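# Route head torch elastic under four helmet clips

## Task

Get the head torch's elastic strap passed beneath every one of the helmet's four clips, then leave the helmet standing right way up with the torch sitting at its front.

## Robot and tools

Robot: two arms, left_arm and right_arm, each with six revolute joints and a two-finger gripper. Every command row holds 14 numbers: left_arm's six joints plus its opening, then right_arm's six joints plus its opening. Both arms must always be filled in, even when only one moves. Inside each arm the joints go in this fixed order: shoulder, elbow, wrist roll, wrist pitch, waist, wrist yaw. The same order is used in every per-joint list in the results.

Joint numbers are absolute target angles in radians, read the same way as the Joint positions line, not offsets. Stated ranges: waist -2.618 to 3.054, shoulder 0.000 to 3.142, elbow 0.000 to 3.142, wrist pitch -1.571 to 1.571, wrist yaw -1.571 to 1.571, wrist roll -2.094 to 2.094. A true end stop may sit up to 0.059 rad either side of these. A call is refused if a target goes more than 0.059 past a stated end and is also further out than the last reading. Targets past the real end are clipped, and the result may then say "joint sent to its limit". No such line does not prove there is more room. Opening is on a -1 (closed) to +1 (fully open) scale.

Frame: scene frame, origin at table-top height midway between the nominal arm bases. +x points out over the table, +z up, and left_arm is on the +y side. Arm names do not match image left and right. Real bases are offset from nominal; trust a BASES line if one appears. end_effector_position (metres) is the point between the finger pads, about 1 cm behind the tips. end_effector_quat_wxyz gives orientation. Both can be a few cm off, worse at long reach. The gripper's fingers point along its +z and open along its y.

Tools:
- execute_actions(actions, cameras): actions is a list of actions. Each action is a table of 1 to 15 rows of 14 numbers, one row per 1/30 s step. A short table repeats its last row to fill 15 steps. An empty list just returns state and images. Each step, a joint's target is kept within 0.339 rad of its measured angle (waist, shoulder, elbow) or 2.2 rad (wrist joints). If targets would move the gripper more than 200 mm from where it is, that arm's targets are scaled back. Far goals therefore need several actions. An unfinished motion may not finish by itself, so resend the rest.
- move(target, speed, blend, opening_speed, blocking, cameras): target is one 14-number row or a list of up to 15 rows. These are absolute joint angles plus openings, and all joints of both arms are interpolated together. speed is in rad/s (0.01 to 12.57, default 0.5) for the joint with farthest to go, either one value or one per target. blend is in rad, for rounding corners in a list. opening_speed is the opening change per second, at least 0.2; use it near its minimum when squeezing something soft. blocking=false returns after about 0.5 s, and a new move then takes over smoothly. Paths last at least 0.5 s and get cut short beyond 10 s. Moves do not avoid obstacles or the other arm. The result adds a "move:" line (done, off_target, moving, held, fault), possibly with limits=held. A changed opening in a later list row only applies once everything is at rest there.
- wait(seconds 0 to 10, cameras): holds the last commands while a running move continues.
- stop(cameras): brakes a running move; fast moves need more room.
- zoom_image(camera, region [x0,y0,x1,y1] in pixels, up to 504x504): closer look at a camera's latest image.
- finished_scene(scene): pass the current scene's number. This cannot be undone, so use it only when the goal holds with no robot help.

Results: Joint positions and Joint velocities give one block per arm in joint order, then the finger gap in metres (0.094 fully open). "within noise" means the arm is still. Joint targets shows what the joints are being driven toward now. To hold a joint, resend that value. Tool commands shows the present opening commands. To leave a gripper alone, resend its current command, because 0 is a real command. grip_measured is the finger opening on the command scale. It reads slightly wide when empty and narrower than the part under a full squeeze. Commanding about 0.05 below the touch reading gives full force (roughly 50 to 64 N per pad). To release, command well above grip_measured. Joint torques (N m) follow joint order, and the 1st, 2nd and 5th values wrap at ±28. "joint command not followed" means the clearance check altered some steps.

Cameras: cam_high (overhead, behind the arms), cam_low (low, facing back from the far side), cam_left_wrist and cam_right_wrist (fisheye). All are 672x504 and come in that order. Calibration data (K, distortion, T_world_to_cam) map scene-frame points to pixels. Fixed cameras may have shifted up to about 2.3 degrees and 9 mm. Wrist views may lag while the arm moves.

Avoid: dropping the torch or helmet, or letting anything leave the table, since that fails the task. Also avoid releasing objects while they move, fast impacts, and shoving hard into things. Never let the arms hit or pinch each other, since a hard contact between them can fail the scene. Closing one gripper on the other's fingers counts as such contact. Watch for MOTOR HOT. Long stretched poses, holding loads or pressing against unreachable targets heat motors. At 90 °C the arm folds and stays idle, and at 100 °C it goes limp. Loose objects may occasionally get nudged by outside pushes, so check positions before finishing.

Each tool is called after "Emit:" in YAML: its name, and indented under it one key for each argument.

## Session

Emit:
execute_actions:
  actions: []

Emit:
zoom_image:
  camera: "cam_high"
  region: [270, 160, 410, 300]

Emit:
zoom_image:
  camera: "cam_low"
  region: [250, 40, 510, 250]

Scene clock: 0.00 s.
left_arm: end_effector_position=(+0.2726, +0.2604, +0.1841) grip_measured=+1.000 end_effector_quat_wxyz=(+0.641, +0.027, +0.766, +0.041) | right_arm: end_effector_position=(+0.4233, -0.1778, +0.2144) grip_measured=+1.000 end_effector_quat_wxyz=(+0.614, -0.243, +0.751, -0.002)
Joint names: [shoulder, elbow, wrist roll, wrist pitch, waist, wrist yaw]
Joint positions: left_arm=[0.868 0.278 0.018 0.398 -0.427 -0.424 0.094] | right_arm=[1.243 0.645 -0.322 0.35 0.264 -0.024 0.094]
Joint velocities: within noise
Joint torques (N m): no reading
Motor temperatures (°C): left_arm=[24 22 22 22 24 22 24] | right_arm=[24 24 22 24 25 21 25]
Heat: left arm: 24 °C; right arm: 25 °C.
Joint targets: left_arm=[0.867 0.283 0.018 0.391 -0.427 -0.423] | right_arm=[1.238 0.654 -0.322 0.349 0.264 -0.024]
Tool commands: left_gripper/opening=+1.0 right_gripper/opening=+1.0
camera_calibration:
cam_left_wrist: T_world_to_cam=[[-0.0350216, -0.998709, -0.0367997, 0.26747], [-0.565636, 0.0501651, -0.823128, 0.325845], [0.823911, -0.00801201, -0.566662, -0.0338224], [0, 0, 0, 1]] pos_world=[0.221544, 0.250507, 0.25889]
cam_right_wrist: T_world_to_cam=[[0.338024, -0.868178, 0.363327, -0.381521], [-0.498788, -0.492633, -0.713108, 0.307138], [0.798092, 0.0598242, -0.599559, -0.119481], [0, 0, 0, 1]] pos_world=[0.377517, -0.172774, 0.286004]

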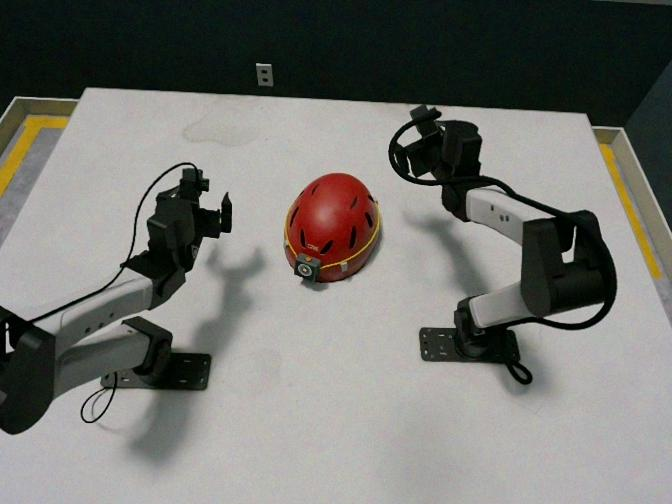

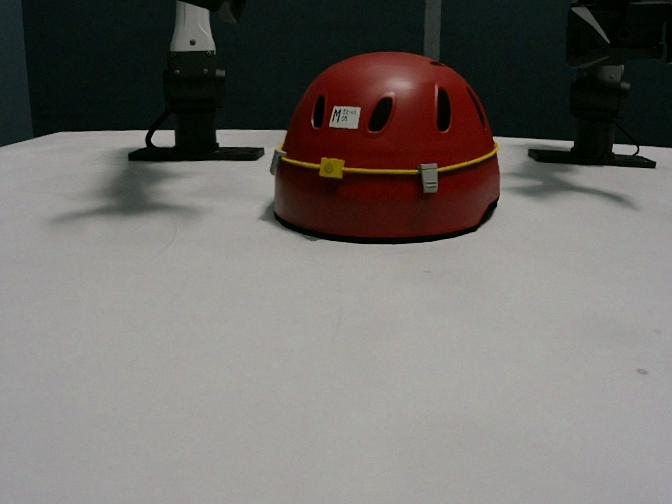

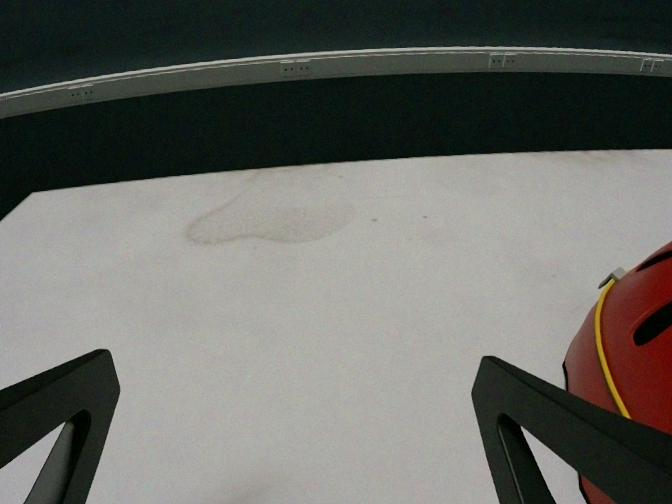

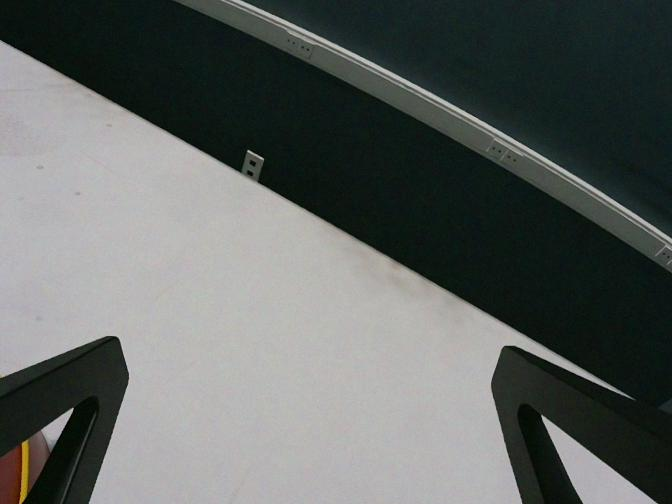

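Scaled by 3.600.

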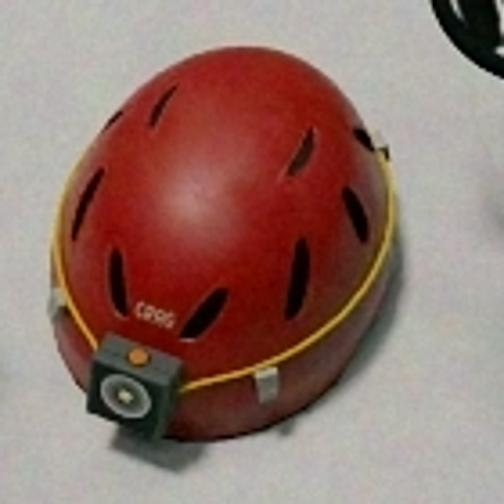

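Scaled by 1.938.

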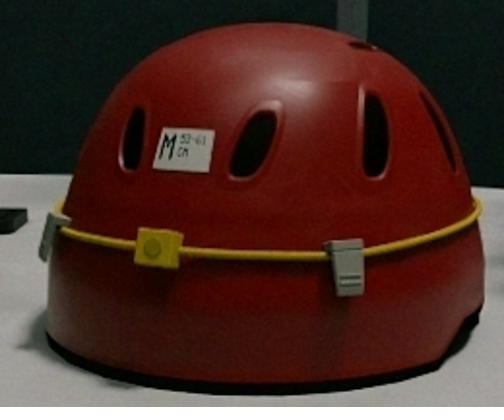

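Emit:
move:
  target: [1.357, 0.345, 2.05, 0.466, -0.104, 0.978, -0.2, 1.68, 1.689, 0.0, -1.207, 0.8205, 0.0, -1.0]
  speed: 0.8

Emit:
zoom_image:
  camera: "cam_left_wrist"
  region: [220, 170, 420, 370]

Scene clock: 4.77 s.
left_arm: end_effector_position=(+0.2308, +0.1531, +0.1018) grip_measured=-0.198 end_effector_quat_wxyz=(+0.575, +0.787, +0.181, +0.131) | right_arm: end_effector_position=(+0.2846, -0.0125, +0.2078) grip_measured=-0.997 end_effector_quat_wxyz=(+0.170, -0.404, +0.895, +0.080)
Joint names: [shoulder, elbow, wrist roll, wrist pitch, waist, wrist yaw]
Joint positions: left_arm=[1.347 0.326 2.043 0.462 -0.109 0.962 0.038] | right_arm=[1.666 1.666 -0.007 -1.194 0.819 -0.009 0]
Joint velocities: within noise
Joint torques (N m): left_arm=[-3.34 7.61 0.09 1.46 -0.14 0.43] | right_arm=[-7.35 8.1 0.1 1.13 0.28 0.12]
Motor temperatures (°C): left_arm=[24 23 22 24 24 22 24] | right_arm=[25 25 22 25 25 21 25]
Heat: left arm: 24 °C; right arm: 25 °C.
Joint targets: left_arm=[1.357 0.345 2.050 0.466 -0.104 0.978] | right_arm=[1.680 1.689 0.000 -1.207 0.821 0.000]
move: done
camera_calibration:
cam_left_wrist: T_world_to_cam=[[-0.202752, 0.297765, -0.93286, 0.0872493], [0.647068, 0.755766, 0.100601, -0.242206], [0.734979, -0.583227, -0.345907, 0.0393171], [0, 0, 0, 1]] pos_world=[0.145517, 0.180002, 0.119358]
cam_right_wrist: T_world_to_cam=[[0.777338, -0.627312, 0.04718, -0.245067], [-0.629056, -0.774414, 0.0676076, 0.185912], [-0.00587418, -0.0822328, -0.996596, 0.286871], [0, 0, 0, 1]] pos_world=[0.309134, 0.01383, 0.284888]

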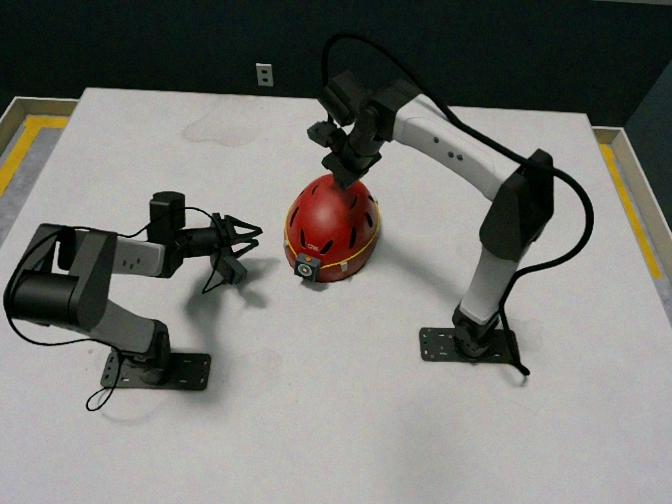

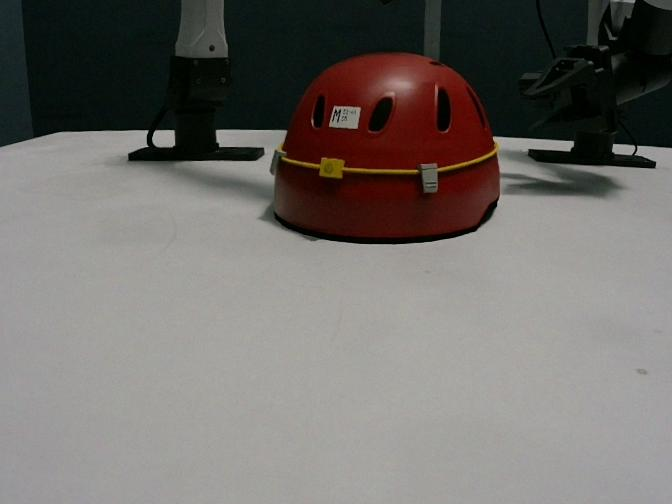

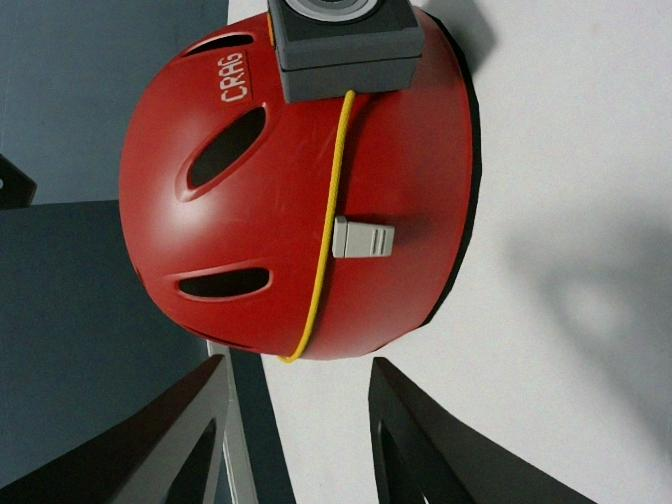

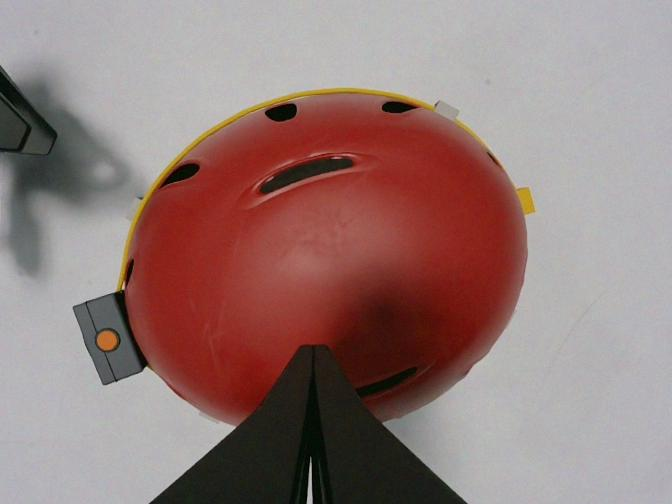

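Scaled by 2.520 from the camera's 672x504 image, which has a finer 960x720 frame.

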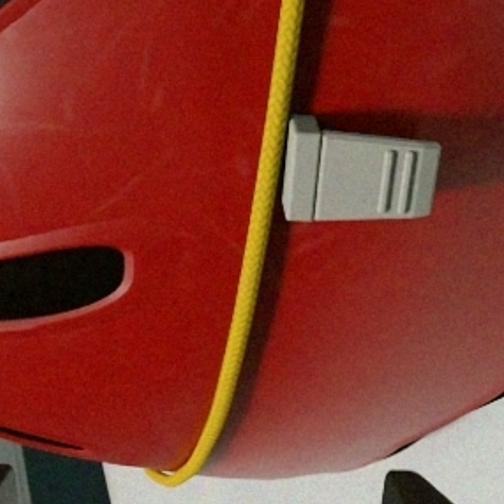

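Emit:
move:
  target: [1.6165, 0.4253, 2.045, 0.693, -0.221, 0.884, -0.2, 1.664, 1.545, 0.0, -1.055, 0.812, 0.0, -1.0]
  speed: 0.25

Emit:
zoom_image:
  camera: "cam_left_wrist"
  region: [200, 230, 420, 450]

Emit:
zoom_image:
  camera: "cam_low"
  region: [270, 0, 510, 120]

Scene clock: 7.50 s.
left_arm: end_effector_position=(+0.2577, +0.1225, +0.0828) grip_measured=-0.198 end_effector_quat_wxyz=(+0.574, +0.795, +0.142, +0.139) | right_arm: end_effector_position=(+0.2891, -0.0076, +0.1795) grip_measured=-0.997 end_effector_quat_wxyz=(+0.172, -0.403, +0.895, +0.081)
Joint names: [shoulder, elbow, wrist roll, wrist pitch, waist, wrist yaw]
Joint positions: left_arm=[1.605 0.407 2.044 0.688 -0.216 0.899 0.038] | right_arm=[1.666 1.55 -0.007 -1.072 0.819 -0.009 0]
Joint velocities: within noise
Joint torques (N m): left_arm=[-5.16 6.72 0.03 1.49 -0.87 0.12] | right_arm=[-9.11 5.85 0.11 1.46 -0.46 0.12]
Motor temperatures (°C): left_arm=[24 23 22 24 24 22 24] | right_arm=[26 25 22 25 25 21 25]
Heat: left arm: 24 °C; right arm: 26 °C.
Joint targets: left_arm=[1.616 0.425 2.045 0.693 -0.221 0.884] | right_arm=[1.664 1.545 0.000 -1.055 0.812 0.000]
move: done
camera_calibration:
cam_left_wrist: T_world_to_cam=[[-0.13444, 0.330189, -0.934292, 0.0627178], [0.679221, 0.71722, 0.155737, -0.242666], [0.721516, -0.613653, -0.320694, 0.000195313], [0, 0, 0, 1]] pos_world=[0.173115, 0.153456, 0.0964515]
cam_right_wrist: T_world_to_cam=[[0.776835, -0.627893, 0.0477288, -0.244159], [-0.629701, -0.774359, 0.0620057, 0.195612], [-0.00197368, -0.0782231, -0.996934, 0.258052], [0, 0, 0, 1]] pos_world=[0.313357, 0.018354, 0.256785]

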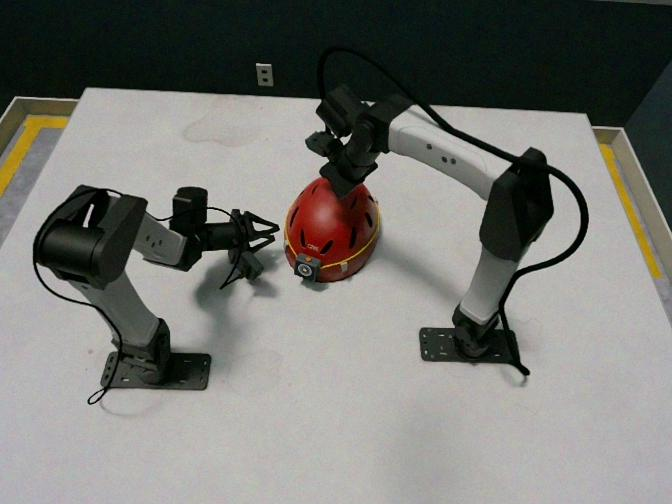

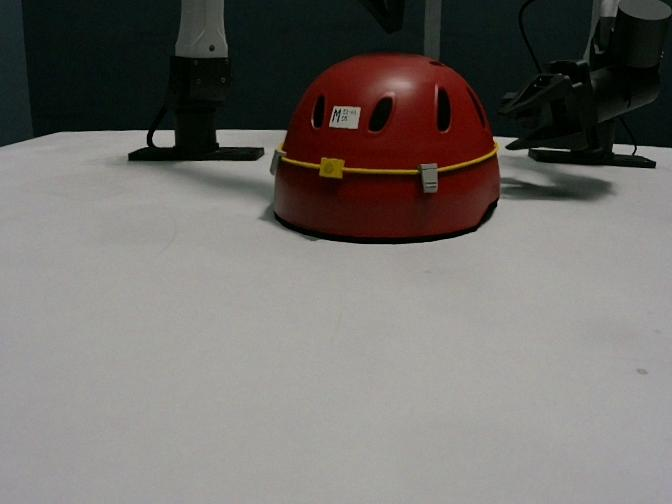

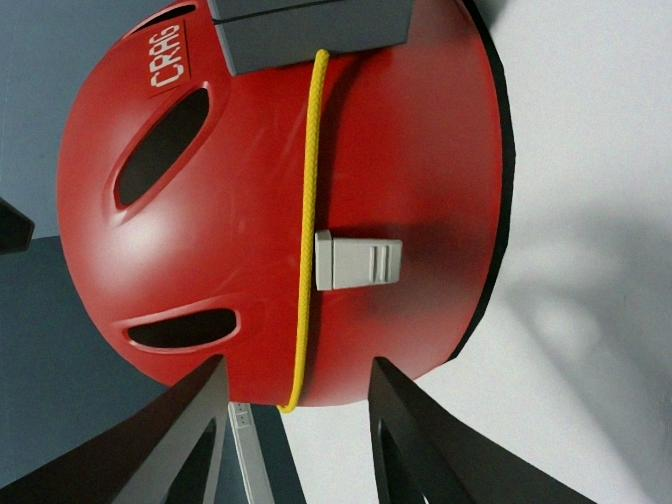

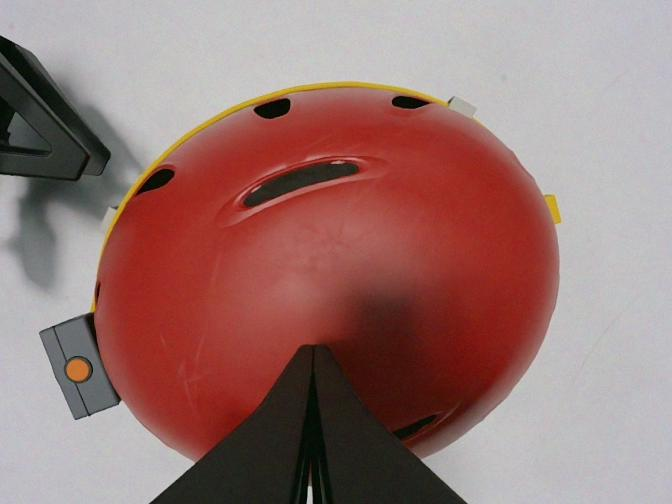

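Scaled by 2.291 from the camera's 672x504 image, which has a finer 960x720 frame.

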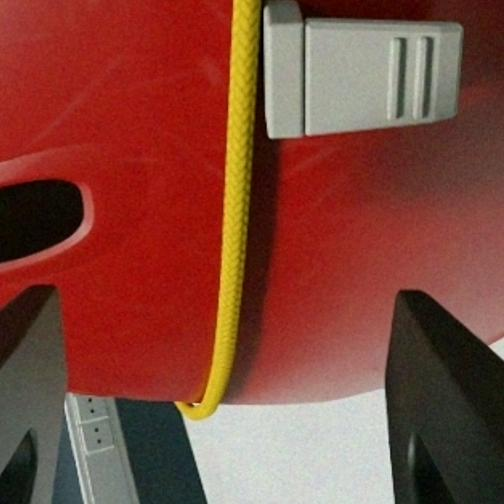

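Scaled by 2.100.

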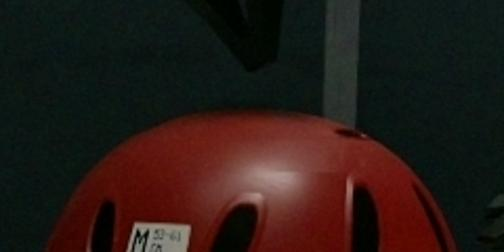

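Emit:
move:
  target:
    - [1.6496, 0.4321, 2.012, 0.7393, -0.2571, 0.852, -0.7, 1.6586, 1.461, 0.0, -0.976, 0.814, 0.0, -1.0]
    - [1.6496, 0.4321, 2.012, 0.7393, -0.2571, 0.852, -0.7, 1.655, 1.425, 0.0, -0.945, 0.814, 0.0, -1.0]
  speed: [0.12, 0.05]
  opening_speed: 0.6
  cameras: ["cam_left_wrist", "cam_low", "cam_right_wrist"]

Emit:
zoom_image:
  camera: "cam_left_wrist"
  region: [220, 260, 380, 420]

Emit:
zoom_image:
  camera: "cam_low"
  region: [270, 0, 510, 120]

Scene clock: 10.07 s.
left_arm: end_effector_position=(+0.2603, +0.1134, +0.0805) grip_measured=-0.698 end_effector_quat_wxyz=(+0.573, +0.795, +0.141, +0.141) | right_arm: end_effector_position=(+0.2884, -0.0083, +0.1608) grip_measured=-0.997 end_effector_quat_wxyz=(+0.178, -0.403, +0.894, +0.083)
Joint names: [shoulder, elbow, wrist roll, wrist pitch, waist, wrist yaw]
Joint positions: left_arm=[1.637 0.415 2.02 0.735 -0.252 0.867 0.014] | right_arm=[1.645 1.448 -0.006 -0.978 0.819 -0.009 0]
Joint velocities: within noise
Joint torques (N m): left_arm=[-5.44 6.63 -0.05 1.55 -1.01 0.11] | right_arm=[-7.76 4.42 0.11 1.68 -0.27 0.12]
Motor temperatures (°C): left_arm=[24 23 22 25 24 22 24] | right_arm=[26 26 22 25 25 21 25]
Heat: left arm: 25 °C; right arm: 26 °C.
Joint targets: left_arm=[1.650 0.432 2.012 0.739 -0.257 0.852] | right_arm=[1.655 1.425 0.000 -0.945 0.814 0.000]
move: done
camera_calibration:
cam_left_wrist: T_world_to_cam=[[-0.130271, 0.331469, -0.934429, 0.0626395], [0.678336, 0.717158, 0.159828, -0.237644], [0.723112, -0.613036, -0.318272, -0.00865627], [0, 0, 0, 1]] pos_world=[0.175622, 0.144359, 0.0937594]
cam_right_wrist: T_world_to_cam=[[0.77622, -0.628617, 0.0481939, -0.243053], [-0.630428, -0.774699, 0.0490092, 0.198109], [0.00652777, -0.0684247, -0.997635, 0.237135], [0, 0, 0, 1]] pos_world=[0.312008, 0.0169131, 0.238579]
Images, in order (width x height): cam_low 672x504, cam_left_wrist 672x504, cam_right_wrist 672x504.

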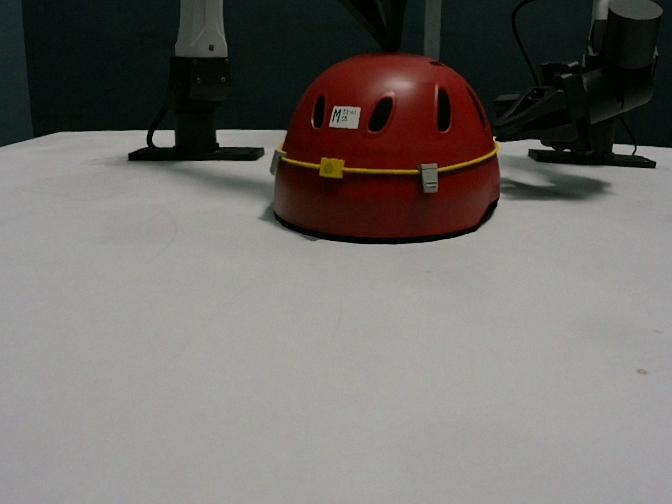

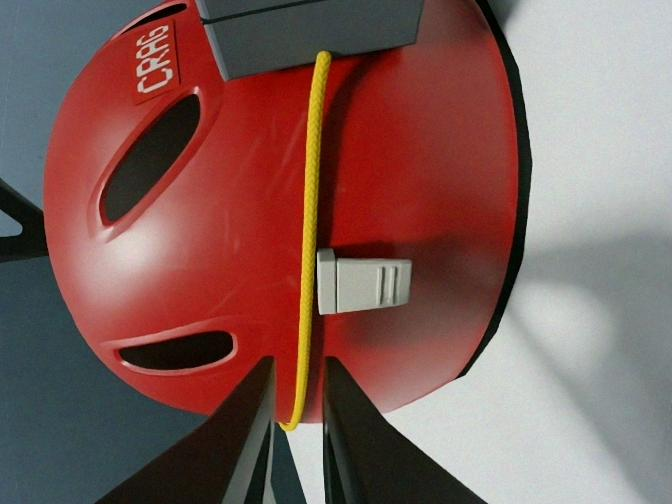

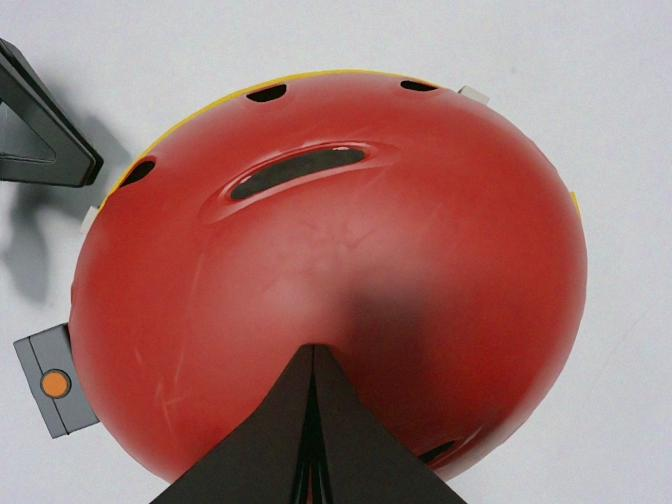

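Scaled by 3.150 from the camera's 672x504 image, which has a finer 960x720 frame.

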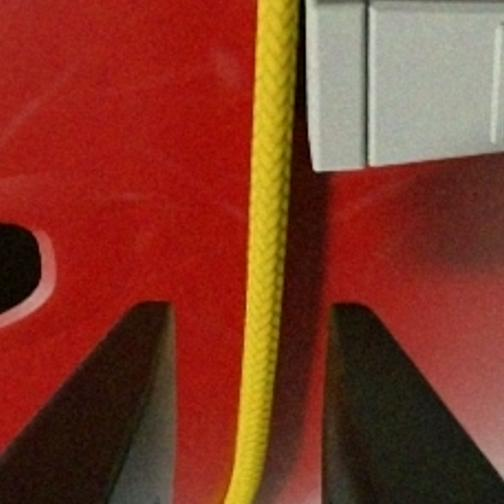

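Scaled by 2.100.

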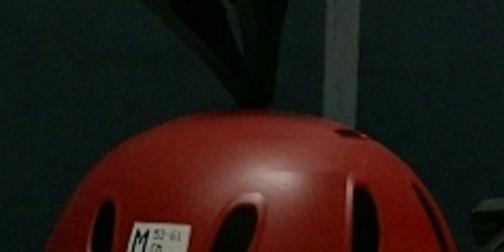

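Emit:
move:
  target: [1.674, 0.4405, 1.996, 0.7676, -0.2778, 0.832, -0.75, 1.72, 1.425, 0.0, -0.945, 0.814, 0.0, -1.0]
  speed: 0.06
  opening_speed: 0.6
  cameras: ["cam_left_wrist", "cam_right_wrist"]

Emit:
zoom_image:
  camera: "cam_left_wrist"
  region: [220, 260, 380, 420]

Emit:
zoom_image:
  camera: "cam_right_wrist"
  region: [40, 100, 200, 260]

Scene clock: 12.13 s.
left_arm: end_effector_position=(+0.2628, +0.1079, +0.0787) grip_measured=-0.748 end_effector_quat_wxyz=(+0.573, +0.794, +0.142, +0.142) | right_arm: end_effector_position=(+0.2934, -0.0028, +0.1599) grip_measured=-0.997 end_effector_quat_wxyz=(+0.187, -0.402, +0.892, +0.087)
Joint names: [shoulder, elbow, wrist roll, wrist pitch, waist, wrist yaw]
Joint positions: left_arm=[1.661 0.423 2.005 0.763 -0.272 0.847 0.012] | right_arm=[1.655 1.448 -0.006 -0.948 0.819 -0.009 0]
Joint velocities: within noise
Joint torques (N m): left_arm=[-5.5 6.52 -0.07 1.54 -0.94 0.11] | right_arm=[-2.39 4.45 0.11 1.38 -0.27 0.12]
Motor temperatures (°C): left_arm=[24 23 22 25 24 22 24] | right_arm=[26 26 22 25 25 21 25]
Heat: left arm: 25 °C; right arm: 26 °C.
Joint targets: left_arm=[1.674 0.440 1.996 0.768 -0.278 0.832] | right_arm=[1.720 1.425 0.000 -0.945 0.814 0.000]
move: off_target (right_arm); right_arm: the shoulder is farthest, 0.065 rad from its target
camera_calibration:
cam_left_wrist: T_world_to_cam=[[-0.130443, 0.331123, -0.934528, 0.0631537], [0.677073, 0.718311, 0.160006, -0.234835], [0.724263, -0.611872, -0.317893, -0.0148906], [0, 0, 0, 1]] pos_world=[0.178023, 0.138662, 0.0918601]
cam_right_wrist: T_world_to_cam=[[0.775538, -0.629378, 0.0492353, -0.243376], [-0.630983, -0.775261, 0.0288235, 0.208889], [0.0200293, -0.0534204, -0.998371, 0.232788], [0, 0, 0, 1]] pos_world=[0.31589, 0.0212037, 0.238371]
Images, in order (width x height): cam_left_wrist 672x504, cam_right_wrist 672x504.

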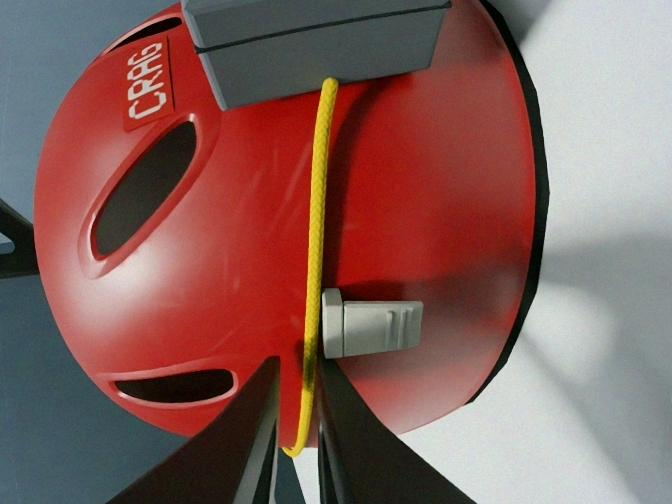

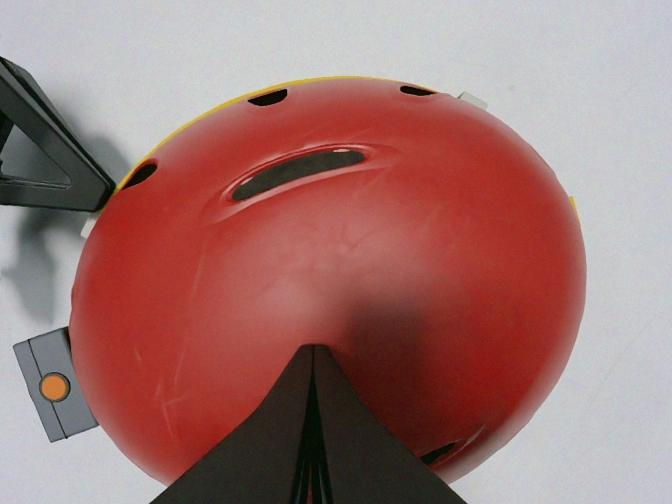

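Scaled by 3.150 from the camera's 672x504 image, which has a finer 960x720 frame.

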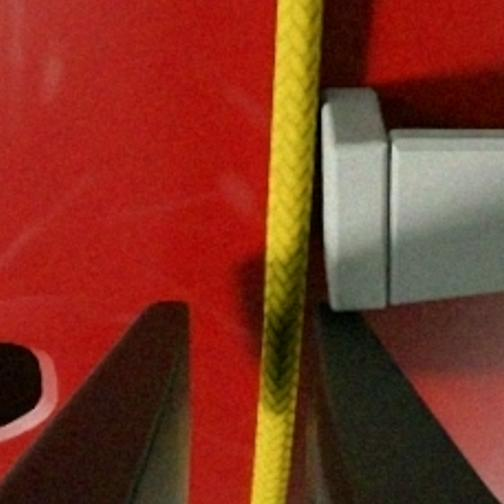

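Scaled by 3.150 from the camera's 672x504 image, which has a finer 960x720 frame.

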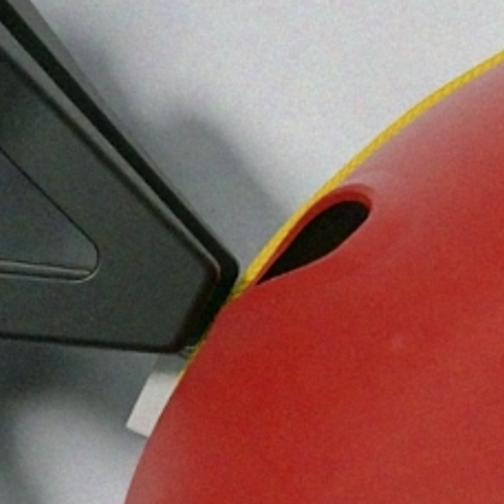

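Emit:
move:
  target: [1.688, 0.470, 2.028, 0.728, -0.247, 0.884, -0.75, 1.72, 1.425, 0.0, -0.945, 0.814, 0.0, -1.0]
  speed: 0.06
  opening_speed: 0.6
  cameras: ["cam_left_wrist", "cam_right_wrist"]

Emit:
zoom_image:
  camera: "cam_left_wrist"
  region: [220, 260, 380, 420]

Emit:
zoom_image:
  camera: "cam_right_wrist"
  region: [40, 100, 200, 260]

Scene clock: 14.03 s.
left_arm: end_effector_position=(+0.2704, +0.1107, +0.0811) grip_measured=-0.748 end_effector_quat_wxyz=(+0.575, +0.794, +0.138, +0.144) | right_arm: end_effector_position=(+0.2935, -0.0027, +0.1600) grip_measured=-0.997 end_effector_quat_wxyz=(+0.187, -0.402, +0.892, +0.087)
Joint names: [shoulder, elbow, wrist roll, wrist pitch, waist, wrist yaw]
Joint positions: left_arm=[1.675 0.453 2.021 0.744 -0.252 0.868 0.012] | right_arm=[1.655 1.448 -0.006 -0.947 0.819 -0.009 0]
Joint velocities: within noise
Joint torques (N m): left_arm=[-5.79 6.58 0.07 1.36 -0.14 0.42] | right_arm=[-2.41 4.45 0.11 1.36 -0.27 0.12]
Motor temperatures (°C): left_arm=[25 24 22 26 24 22 24] | right_arm=[26 26 22 26 25 21 25]
Heat: left arm: 26 °C; right arm: 26 °C.
Joint targets: left_arm=[1.688 0.470 2.028 0.728 -0.247 0.884] | right_arm=[1.720 1.425 0.000 -0.945 0.814 0.000]
move: off_target (right_arm); right_arm: the shoulder is farthest, 0.065 rad from its target
camera_calibration:
cam_left_wrist: T_world_to_cam=[[-0.121103, 0.330026, -0.936171, 0.063175], [0.678152, 0.716215, 0.164759, -0.242888], [0.724875, -0.614914, -0.310544, -0.0183083], [0, 0, 0, 1]] pos_world=[0.185637, 0.141853, 0.0934752]
cam_right_wrist: T_world_to_cam=[[0.775511, -0.629405, 0.0493093, -0.243404], [-0.631, -0.775273, 0.0281193, 0.209204], [0.0205298, -0.052921, -0.998388, 0.232726], [0, 0, 0, 1]] pos_world=[0.315993, 0.0213067, 0.23847]
Images, in order (width x height): cam_left_wrist 672x504, cam_right_wrist 672x504.

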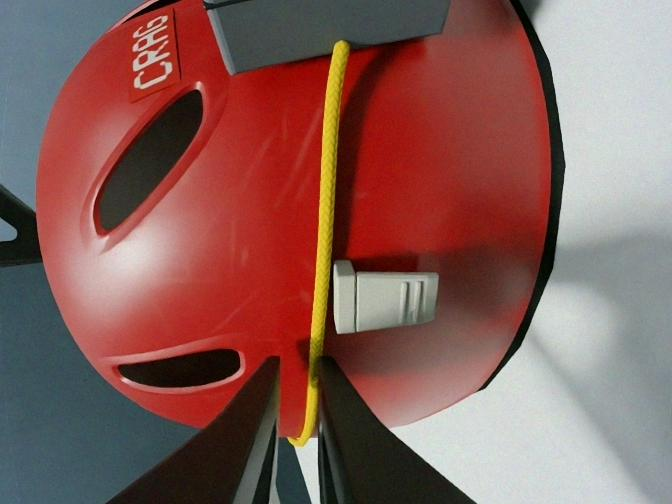

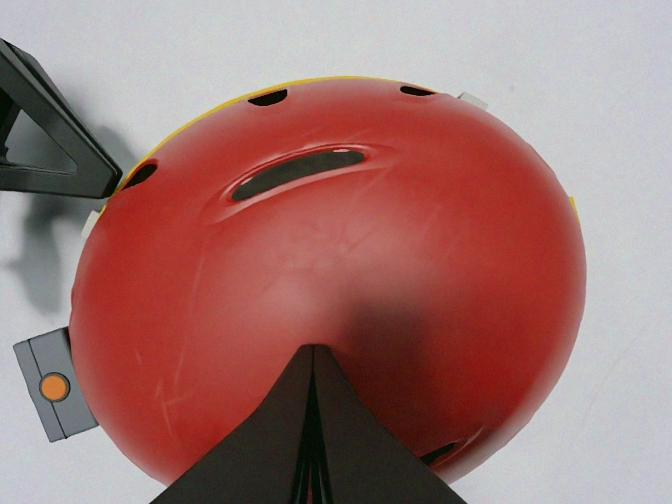

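Scaled by 3.150 from the camera's 672x504 image, which has a finer 960x720 frame.

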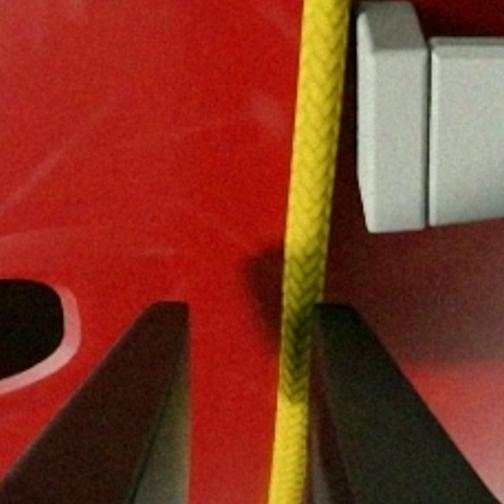

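Scaled by 3.150 from the camera's 672x504 image, which has a finer 960x720 frame.

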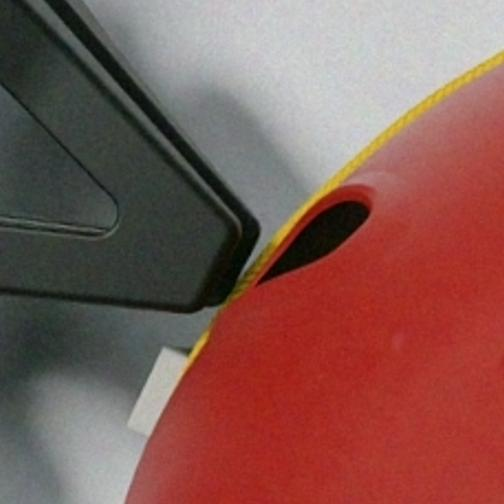

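Emit:
move:
  target: [1.7124, 0.474, 2.028, 0.7705, -0.262, 0.882, -0.75, 1.72, 1.425, 0.0, -0.945, 0.814, 0.0, -1.0]
  speed: 0.06
  cameras: ["cam_left_wrist"]

Emit:
zoom_image:
  camera: "cam_left_wrist"
  region: [220, 260, 380, 420]

Scene clock: 15.50 s.
left_arm: end_effector_position=(+0.2718, +0.1089, +0.0779) grip_measured=-0.748 end_effector_quat_wxyz=(+0.575, +0.794, +0.135, +0.144) | right_arm: end_effector_position=(+0.2935, -0.0027, +0.1600) grip_measured=-0.997 end_effector_quat_wxyz=(+0.187, -0.402, +0.892, +0.087)
Joint names: [shoulder, elbow, wrist roll, wrist pitch, waist, wrist yaw]
Joint positions: left_arm=[1.699 0.457 2.022 0.766 -0.256 0.868 0.012] | right_arm=[1.655 1.448 -0.006 -0.947 0.819 -0.009 0]
Joint velocities: within noise
Joint torques (N m): left_arm=[-5.87 6.5 0.07 1.55 -0.99 0.39] | right_arm=[-2.43 4.46 0.11 1.37 -0.27 0.12]
Motor temperatures (°C): left_arm=[25 24 22 26 24 22 24] | right_arm=[26 26 22 26 25 21 25]
Heat: left arm: 26 °C; right arm: 26 °C.
Joint targets: left_arm=[1.713 0.474 2.028 0.770 -0.262 0.882] | right_arm=[1.720 1.425 0.000 -0.945 0.814 0.000]
move: off_target (right_arm); right_arm: the shoulder is farthest, 0.065 rad from its target
camera_calibration:
cam_left_wrist: T_world_to_cam=[[-0.117235, 0.330091, -0.936641, 0.0599525], [0.681134, 0.713081, 0.166049, -0.242574], [0.722712, -0.618511, -0.308434, -0.0205999], [0, 0, 0, 1]] pos_world=[0.187141, 0.140444, 0.0900794]
Images, in order (width x height): cam_left_wrist 672x504.

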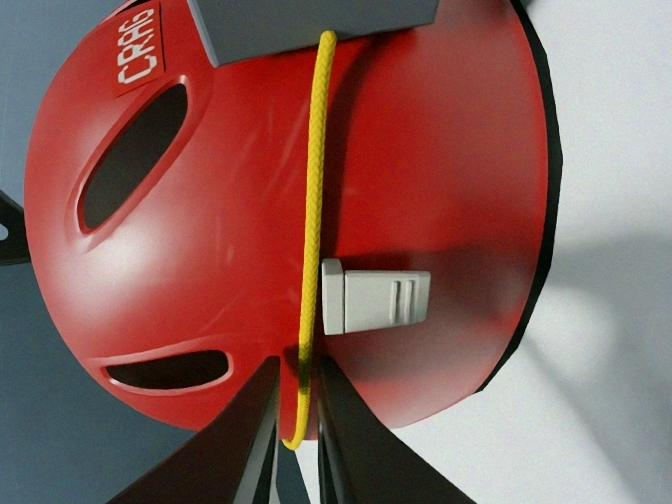

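Scaled by 3.150 from the camera's 672x504 image, which has a finer 960x720 frame.

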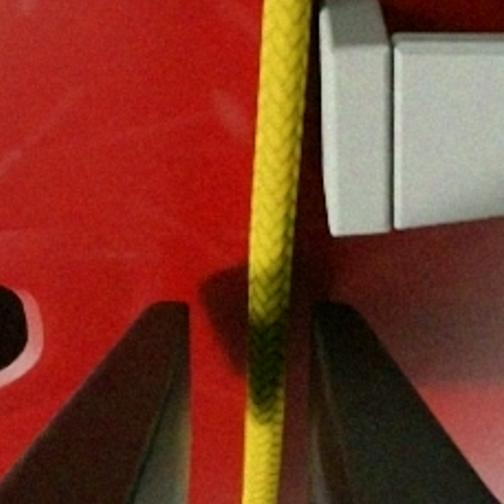

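Emit:
move:
  target:
    - [1.7254, 0.4785, 2.008, 0.7855, -0.273, 0.843, -0.75, 1.72, 1.425, 0.0, -0.945, 0.814, 0.0, -1.0]
    - [1.7254, 0.4785, 2.008, 0.7855, -0.273, 0.843, -0.9, 1.72, 1.425, 0.0, -0.945, 0.814, 0.0, -1.0]
  speed: 0.06
  opening_speed: 0.3
  cameras: ["cam_left_wrist", "cam_right_wrist"]

Emit:
zoom_image:
  camera: "cam_left_wrist"
  region: [220, 260, 380, 420]

Emit:
zoom_image:
  camera: "cam_right_wrist"
  region: [40, 100, 200, 260]

Scene clock: 17.47 s.
left_arm: end_effector_position=(+0.2733, +0.1080, +0.0753) grip_measured=-0.895 end_effector_quat_wxyz=(+0.574, +0.794, +0.139, +0.144) | right_arm: end_effector_position=(+0.2944, -0.0026, +0.1602) grip_measured=-0.997 end_effector_quat_wxyz=(+0.189, -0.402, +0.892, +0.086)
Joint names: [shoulder, elbow, wrist roll, wrist pitch, waist, wrist yaw]
Joint positions: left_arm=[1.713 0.459 2.016 0.777 -0.261 0.858 0.005] | right_arm=[1.655 1.448 -0.006 -0.944 0.819 -0.005 0]
Joint velocities: within noise
Joint torques (N m): left_arm=[-6.02 6.71 -0.06 1.57 -1.55 0.08] | right_arm=[-2.48 4.46 0.11 1.33 -0.28 0.1]
Motor temperatures (°C): left_arm=[25 24 22 26 24 22 24] | right_arm=[26 26 22 26 25 21 25]
Heat: left arm: 26 °C; right arm: 26 °C.
Joint targets: left_arm=[1.725 0.479 2.008 0.786 -0.273 0.843] | right_arm=[1.720 1.425 0.000 -0.945 0.814 0.000]
move: off_target (right_arm); right_arm: the shoulder is farthest, 0.065 rad from its target
camera_calibration:
cam_left_wrist: T_world_to_cam=[[-0.123285, 0.331343, -0.935421, 0.059398], [0.677495, 0.716865, 0.164636, -0.241812], [0.725122, -0.613446, -0.312862, -0.0239754], [0, 0, 0, 1]] pos_world=[0.188534, 0.138958, 0.087872]
cam_right_wrist: T_world_to_cam=[[0.774448, -0.630455, 0.0525095, -0.244245], [-0.632162, -0.774414, 0.0255895, 0.21062], [0.0245311, -0.0530122, -0.998293, 0.231732], [0, 0, 0, 1]] pos_world=[0.316616, 0.0214058, 0.238772]
Images, in order (width x height): cam_left_wrist 672x504, cam_right_wrist 672x504.

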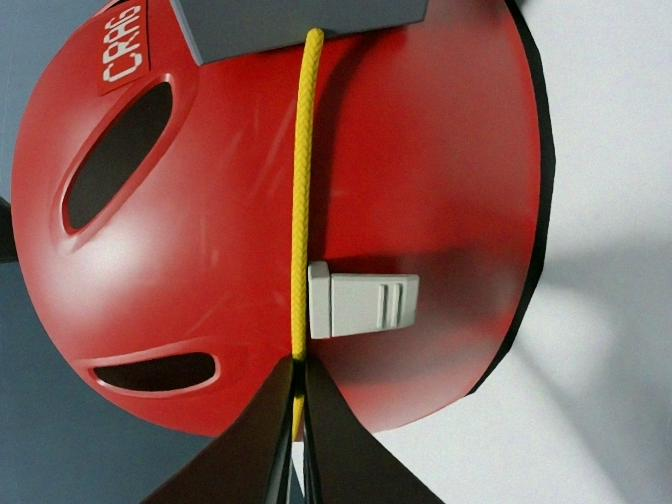

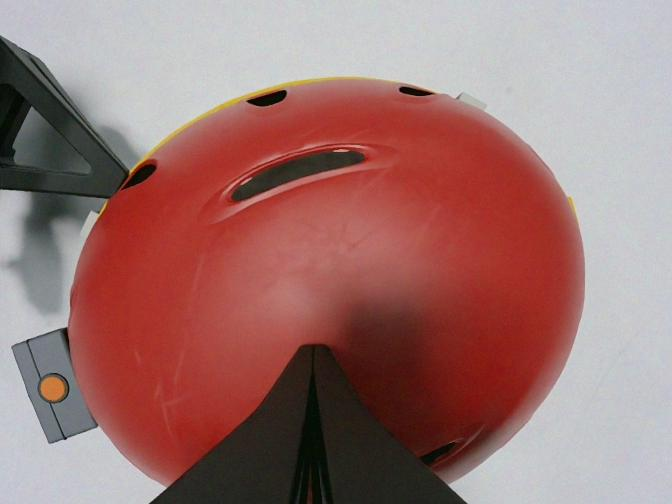

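Scaled by 3.150 from the camera's 672x504 image, which has a finer 960x720 frame.

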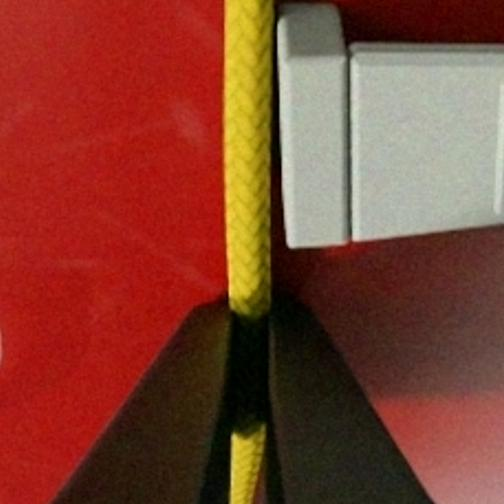

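Scaled by 3.150 from the camera's 672x504 image, which has a finer 960x720 frame.

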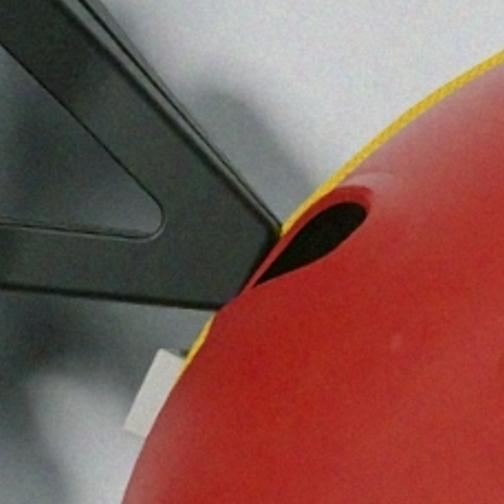

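Emit:
move:
  target:
    - [1.7254, 0.4785, 2.008, 0.7855, -0.273, 0.843, -1.0, 1.72, 1.425, 0.0, -0.945, 0.814, 0.0, -1.0]
    - [1.7254, 0.4785, 2.008, 0.7855, -0.273, 0.843, -1.0, 1.735, 1.425, 0.0, -0.945, 0.814, 0.0, -1.0]
    - [1.685, 0.425, 2.02, 0.766, -0.228, 0.886, -1.0, 1.735, 1.425, 0.0, -0.945, 0.814, 0.0, -1.0]
  speed: [0.06, 0.06, 0.08]
  opening_speed: 0.3
  cameras: ["cam_left_wrist", "cam_right_wrist"]

Emit:
zoom_image:
  camera: "cam_left_wrist"
  region: [220, 260, 380, 420]

Emit:
zoom_image:
  camera: "cam_right_wrist"
  region: [40, 100, 200, 260]

Scene clock: 19.77 s.
left_arm: end_effector_position=(+0.2726, +0.1174, +0.0733) grip_measured=-0.962 end_effector_quat_wxyz=(+0.572, +0.793, +0.150, +0.147) | right_arm: end_effector_position=(+0.2956, -0.0014, +0.1596) grip_measured=-0.997 end_effector_quat_wxyz=(+0.189, -0.401, +0.892, +0.086)
Joint names: [shoulder, elbow, wrist roll, wrist pitch, waist, wrist yaw]
Joint positions: left_arm=[1.703 0.439 2.016 0.779 -0.233 0.864 0.002] | right_arm=[1.662 1.453 -0.006 -0.943 0.819 -0.004 0]
Joint velocities: within noise
Joint torques (N m): left_arm=[-9.01 3.62 0.04 1.38 -0.03 0.42] | right_arm=[-1.7 3.97 0.11 1.32 -0.28 0.09]
Motor temperatures (°C): left_arm=[25 24 22 26 24 22 24] | right_arm=[26 26 22 26 25 21 25]
Heat: left arm: 26 °C; right arm: 26 °C.
Joint targets: left_arm=[1.685 0.425 2.020 0.766 -0.228 0.886] | right_arm=[1.735 1.425 0.000 -0.945 0.814 0.000]
move: off_target (right_arm); right_arm: the shoulder is farthest, 0.073 rad from its target
camera_calibration:
cam_left_wrist: T_world_to_cam=[[-0.139128, 0.327426, -0.934578, 0.0590682], [0.662904, 0.7319, 0.157734, -0.244995], [0.735664, -0.59759, -0.31888, -0.0225526], [0, 0, 0, 1]] pos_world=[0.187217, 0.146494, 0.0866562]
cam_right_wrist: T_world_to_cam=[[0.774224, -0.630667, 0.0532579, -0.24443], [-0.632425, -0.774185, 0.0260021, 0.212378], [0.0248328, -0.053813, -0.998242, 0.231084], [0, 0, 0, 1]] pos_world=[0.317818, 0.0227008, 0.238173]
Images, in order (width x height): cam_left_wrist 672x504, cam_right_wrist 672x504.

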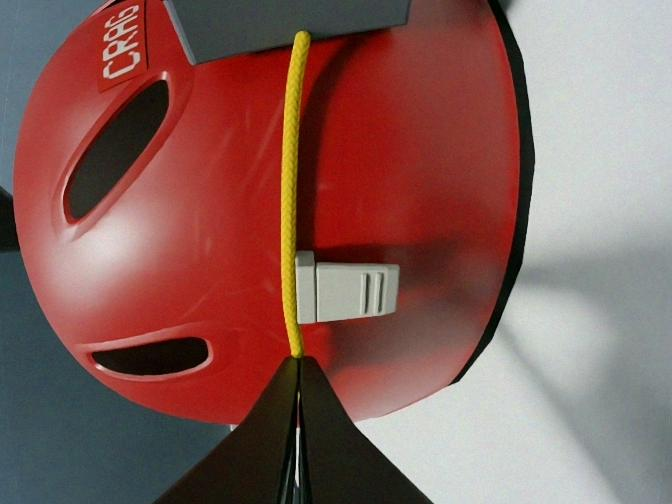

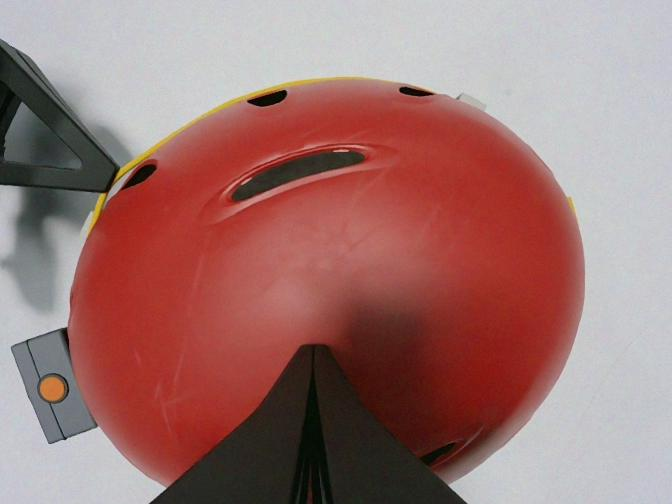

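Scaled by 3.150 from the camera's 672x504 image, which has a finer 960x720 frame.

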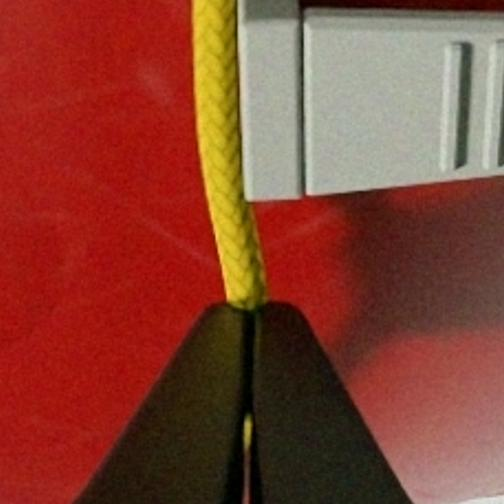

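Scaled by 3.150 from the camera's 672x504 image, which has a finer 960x720 frame.

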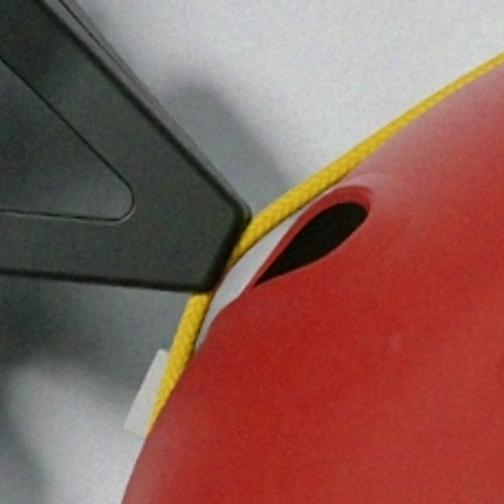

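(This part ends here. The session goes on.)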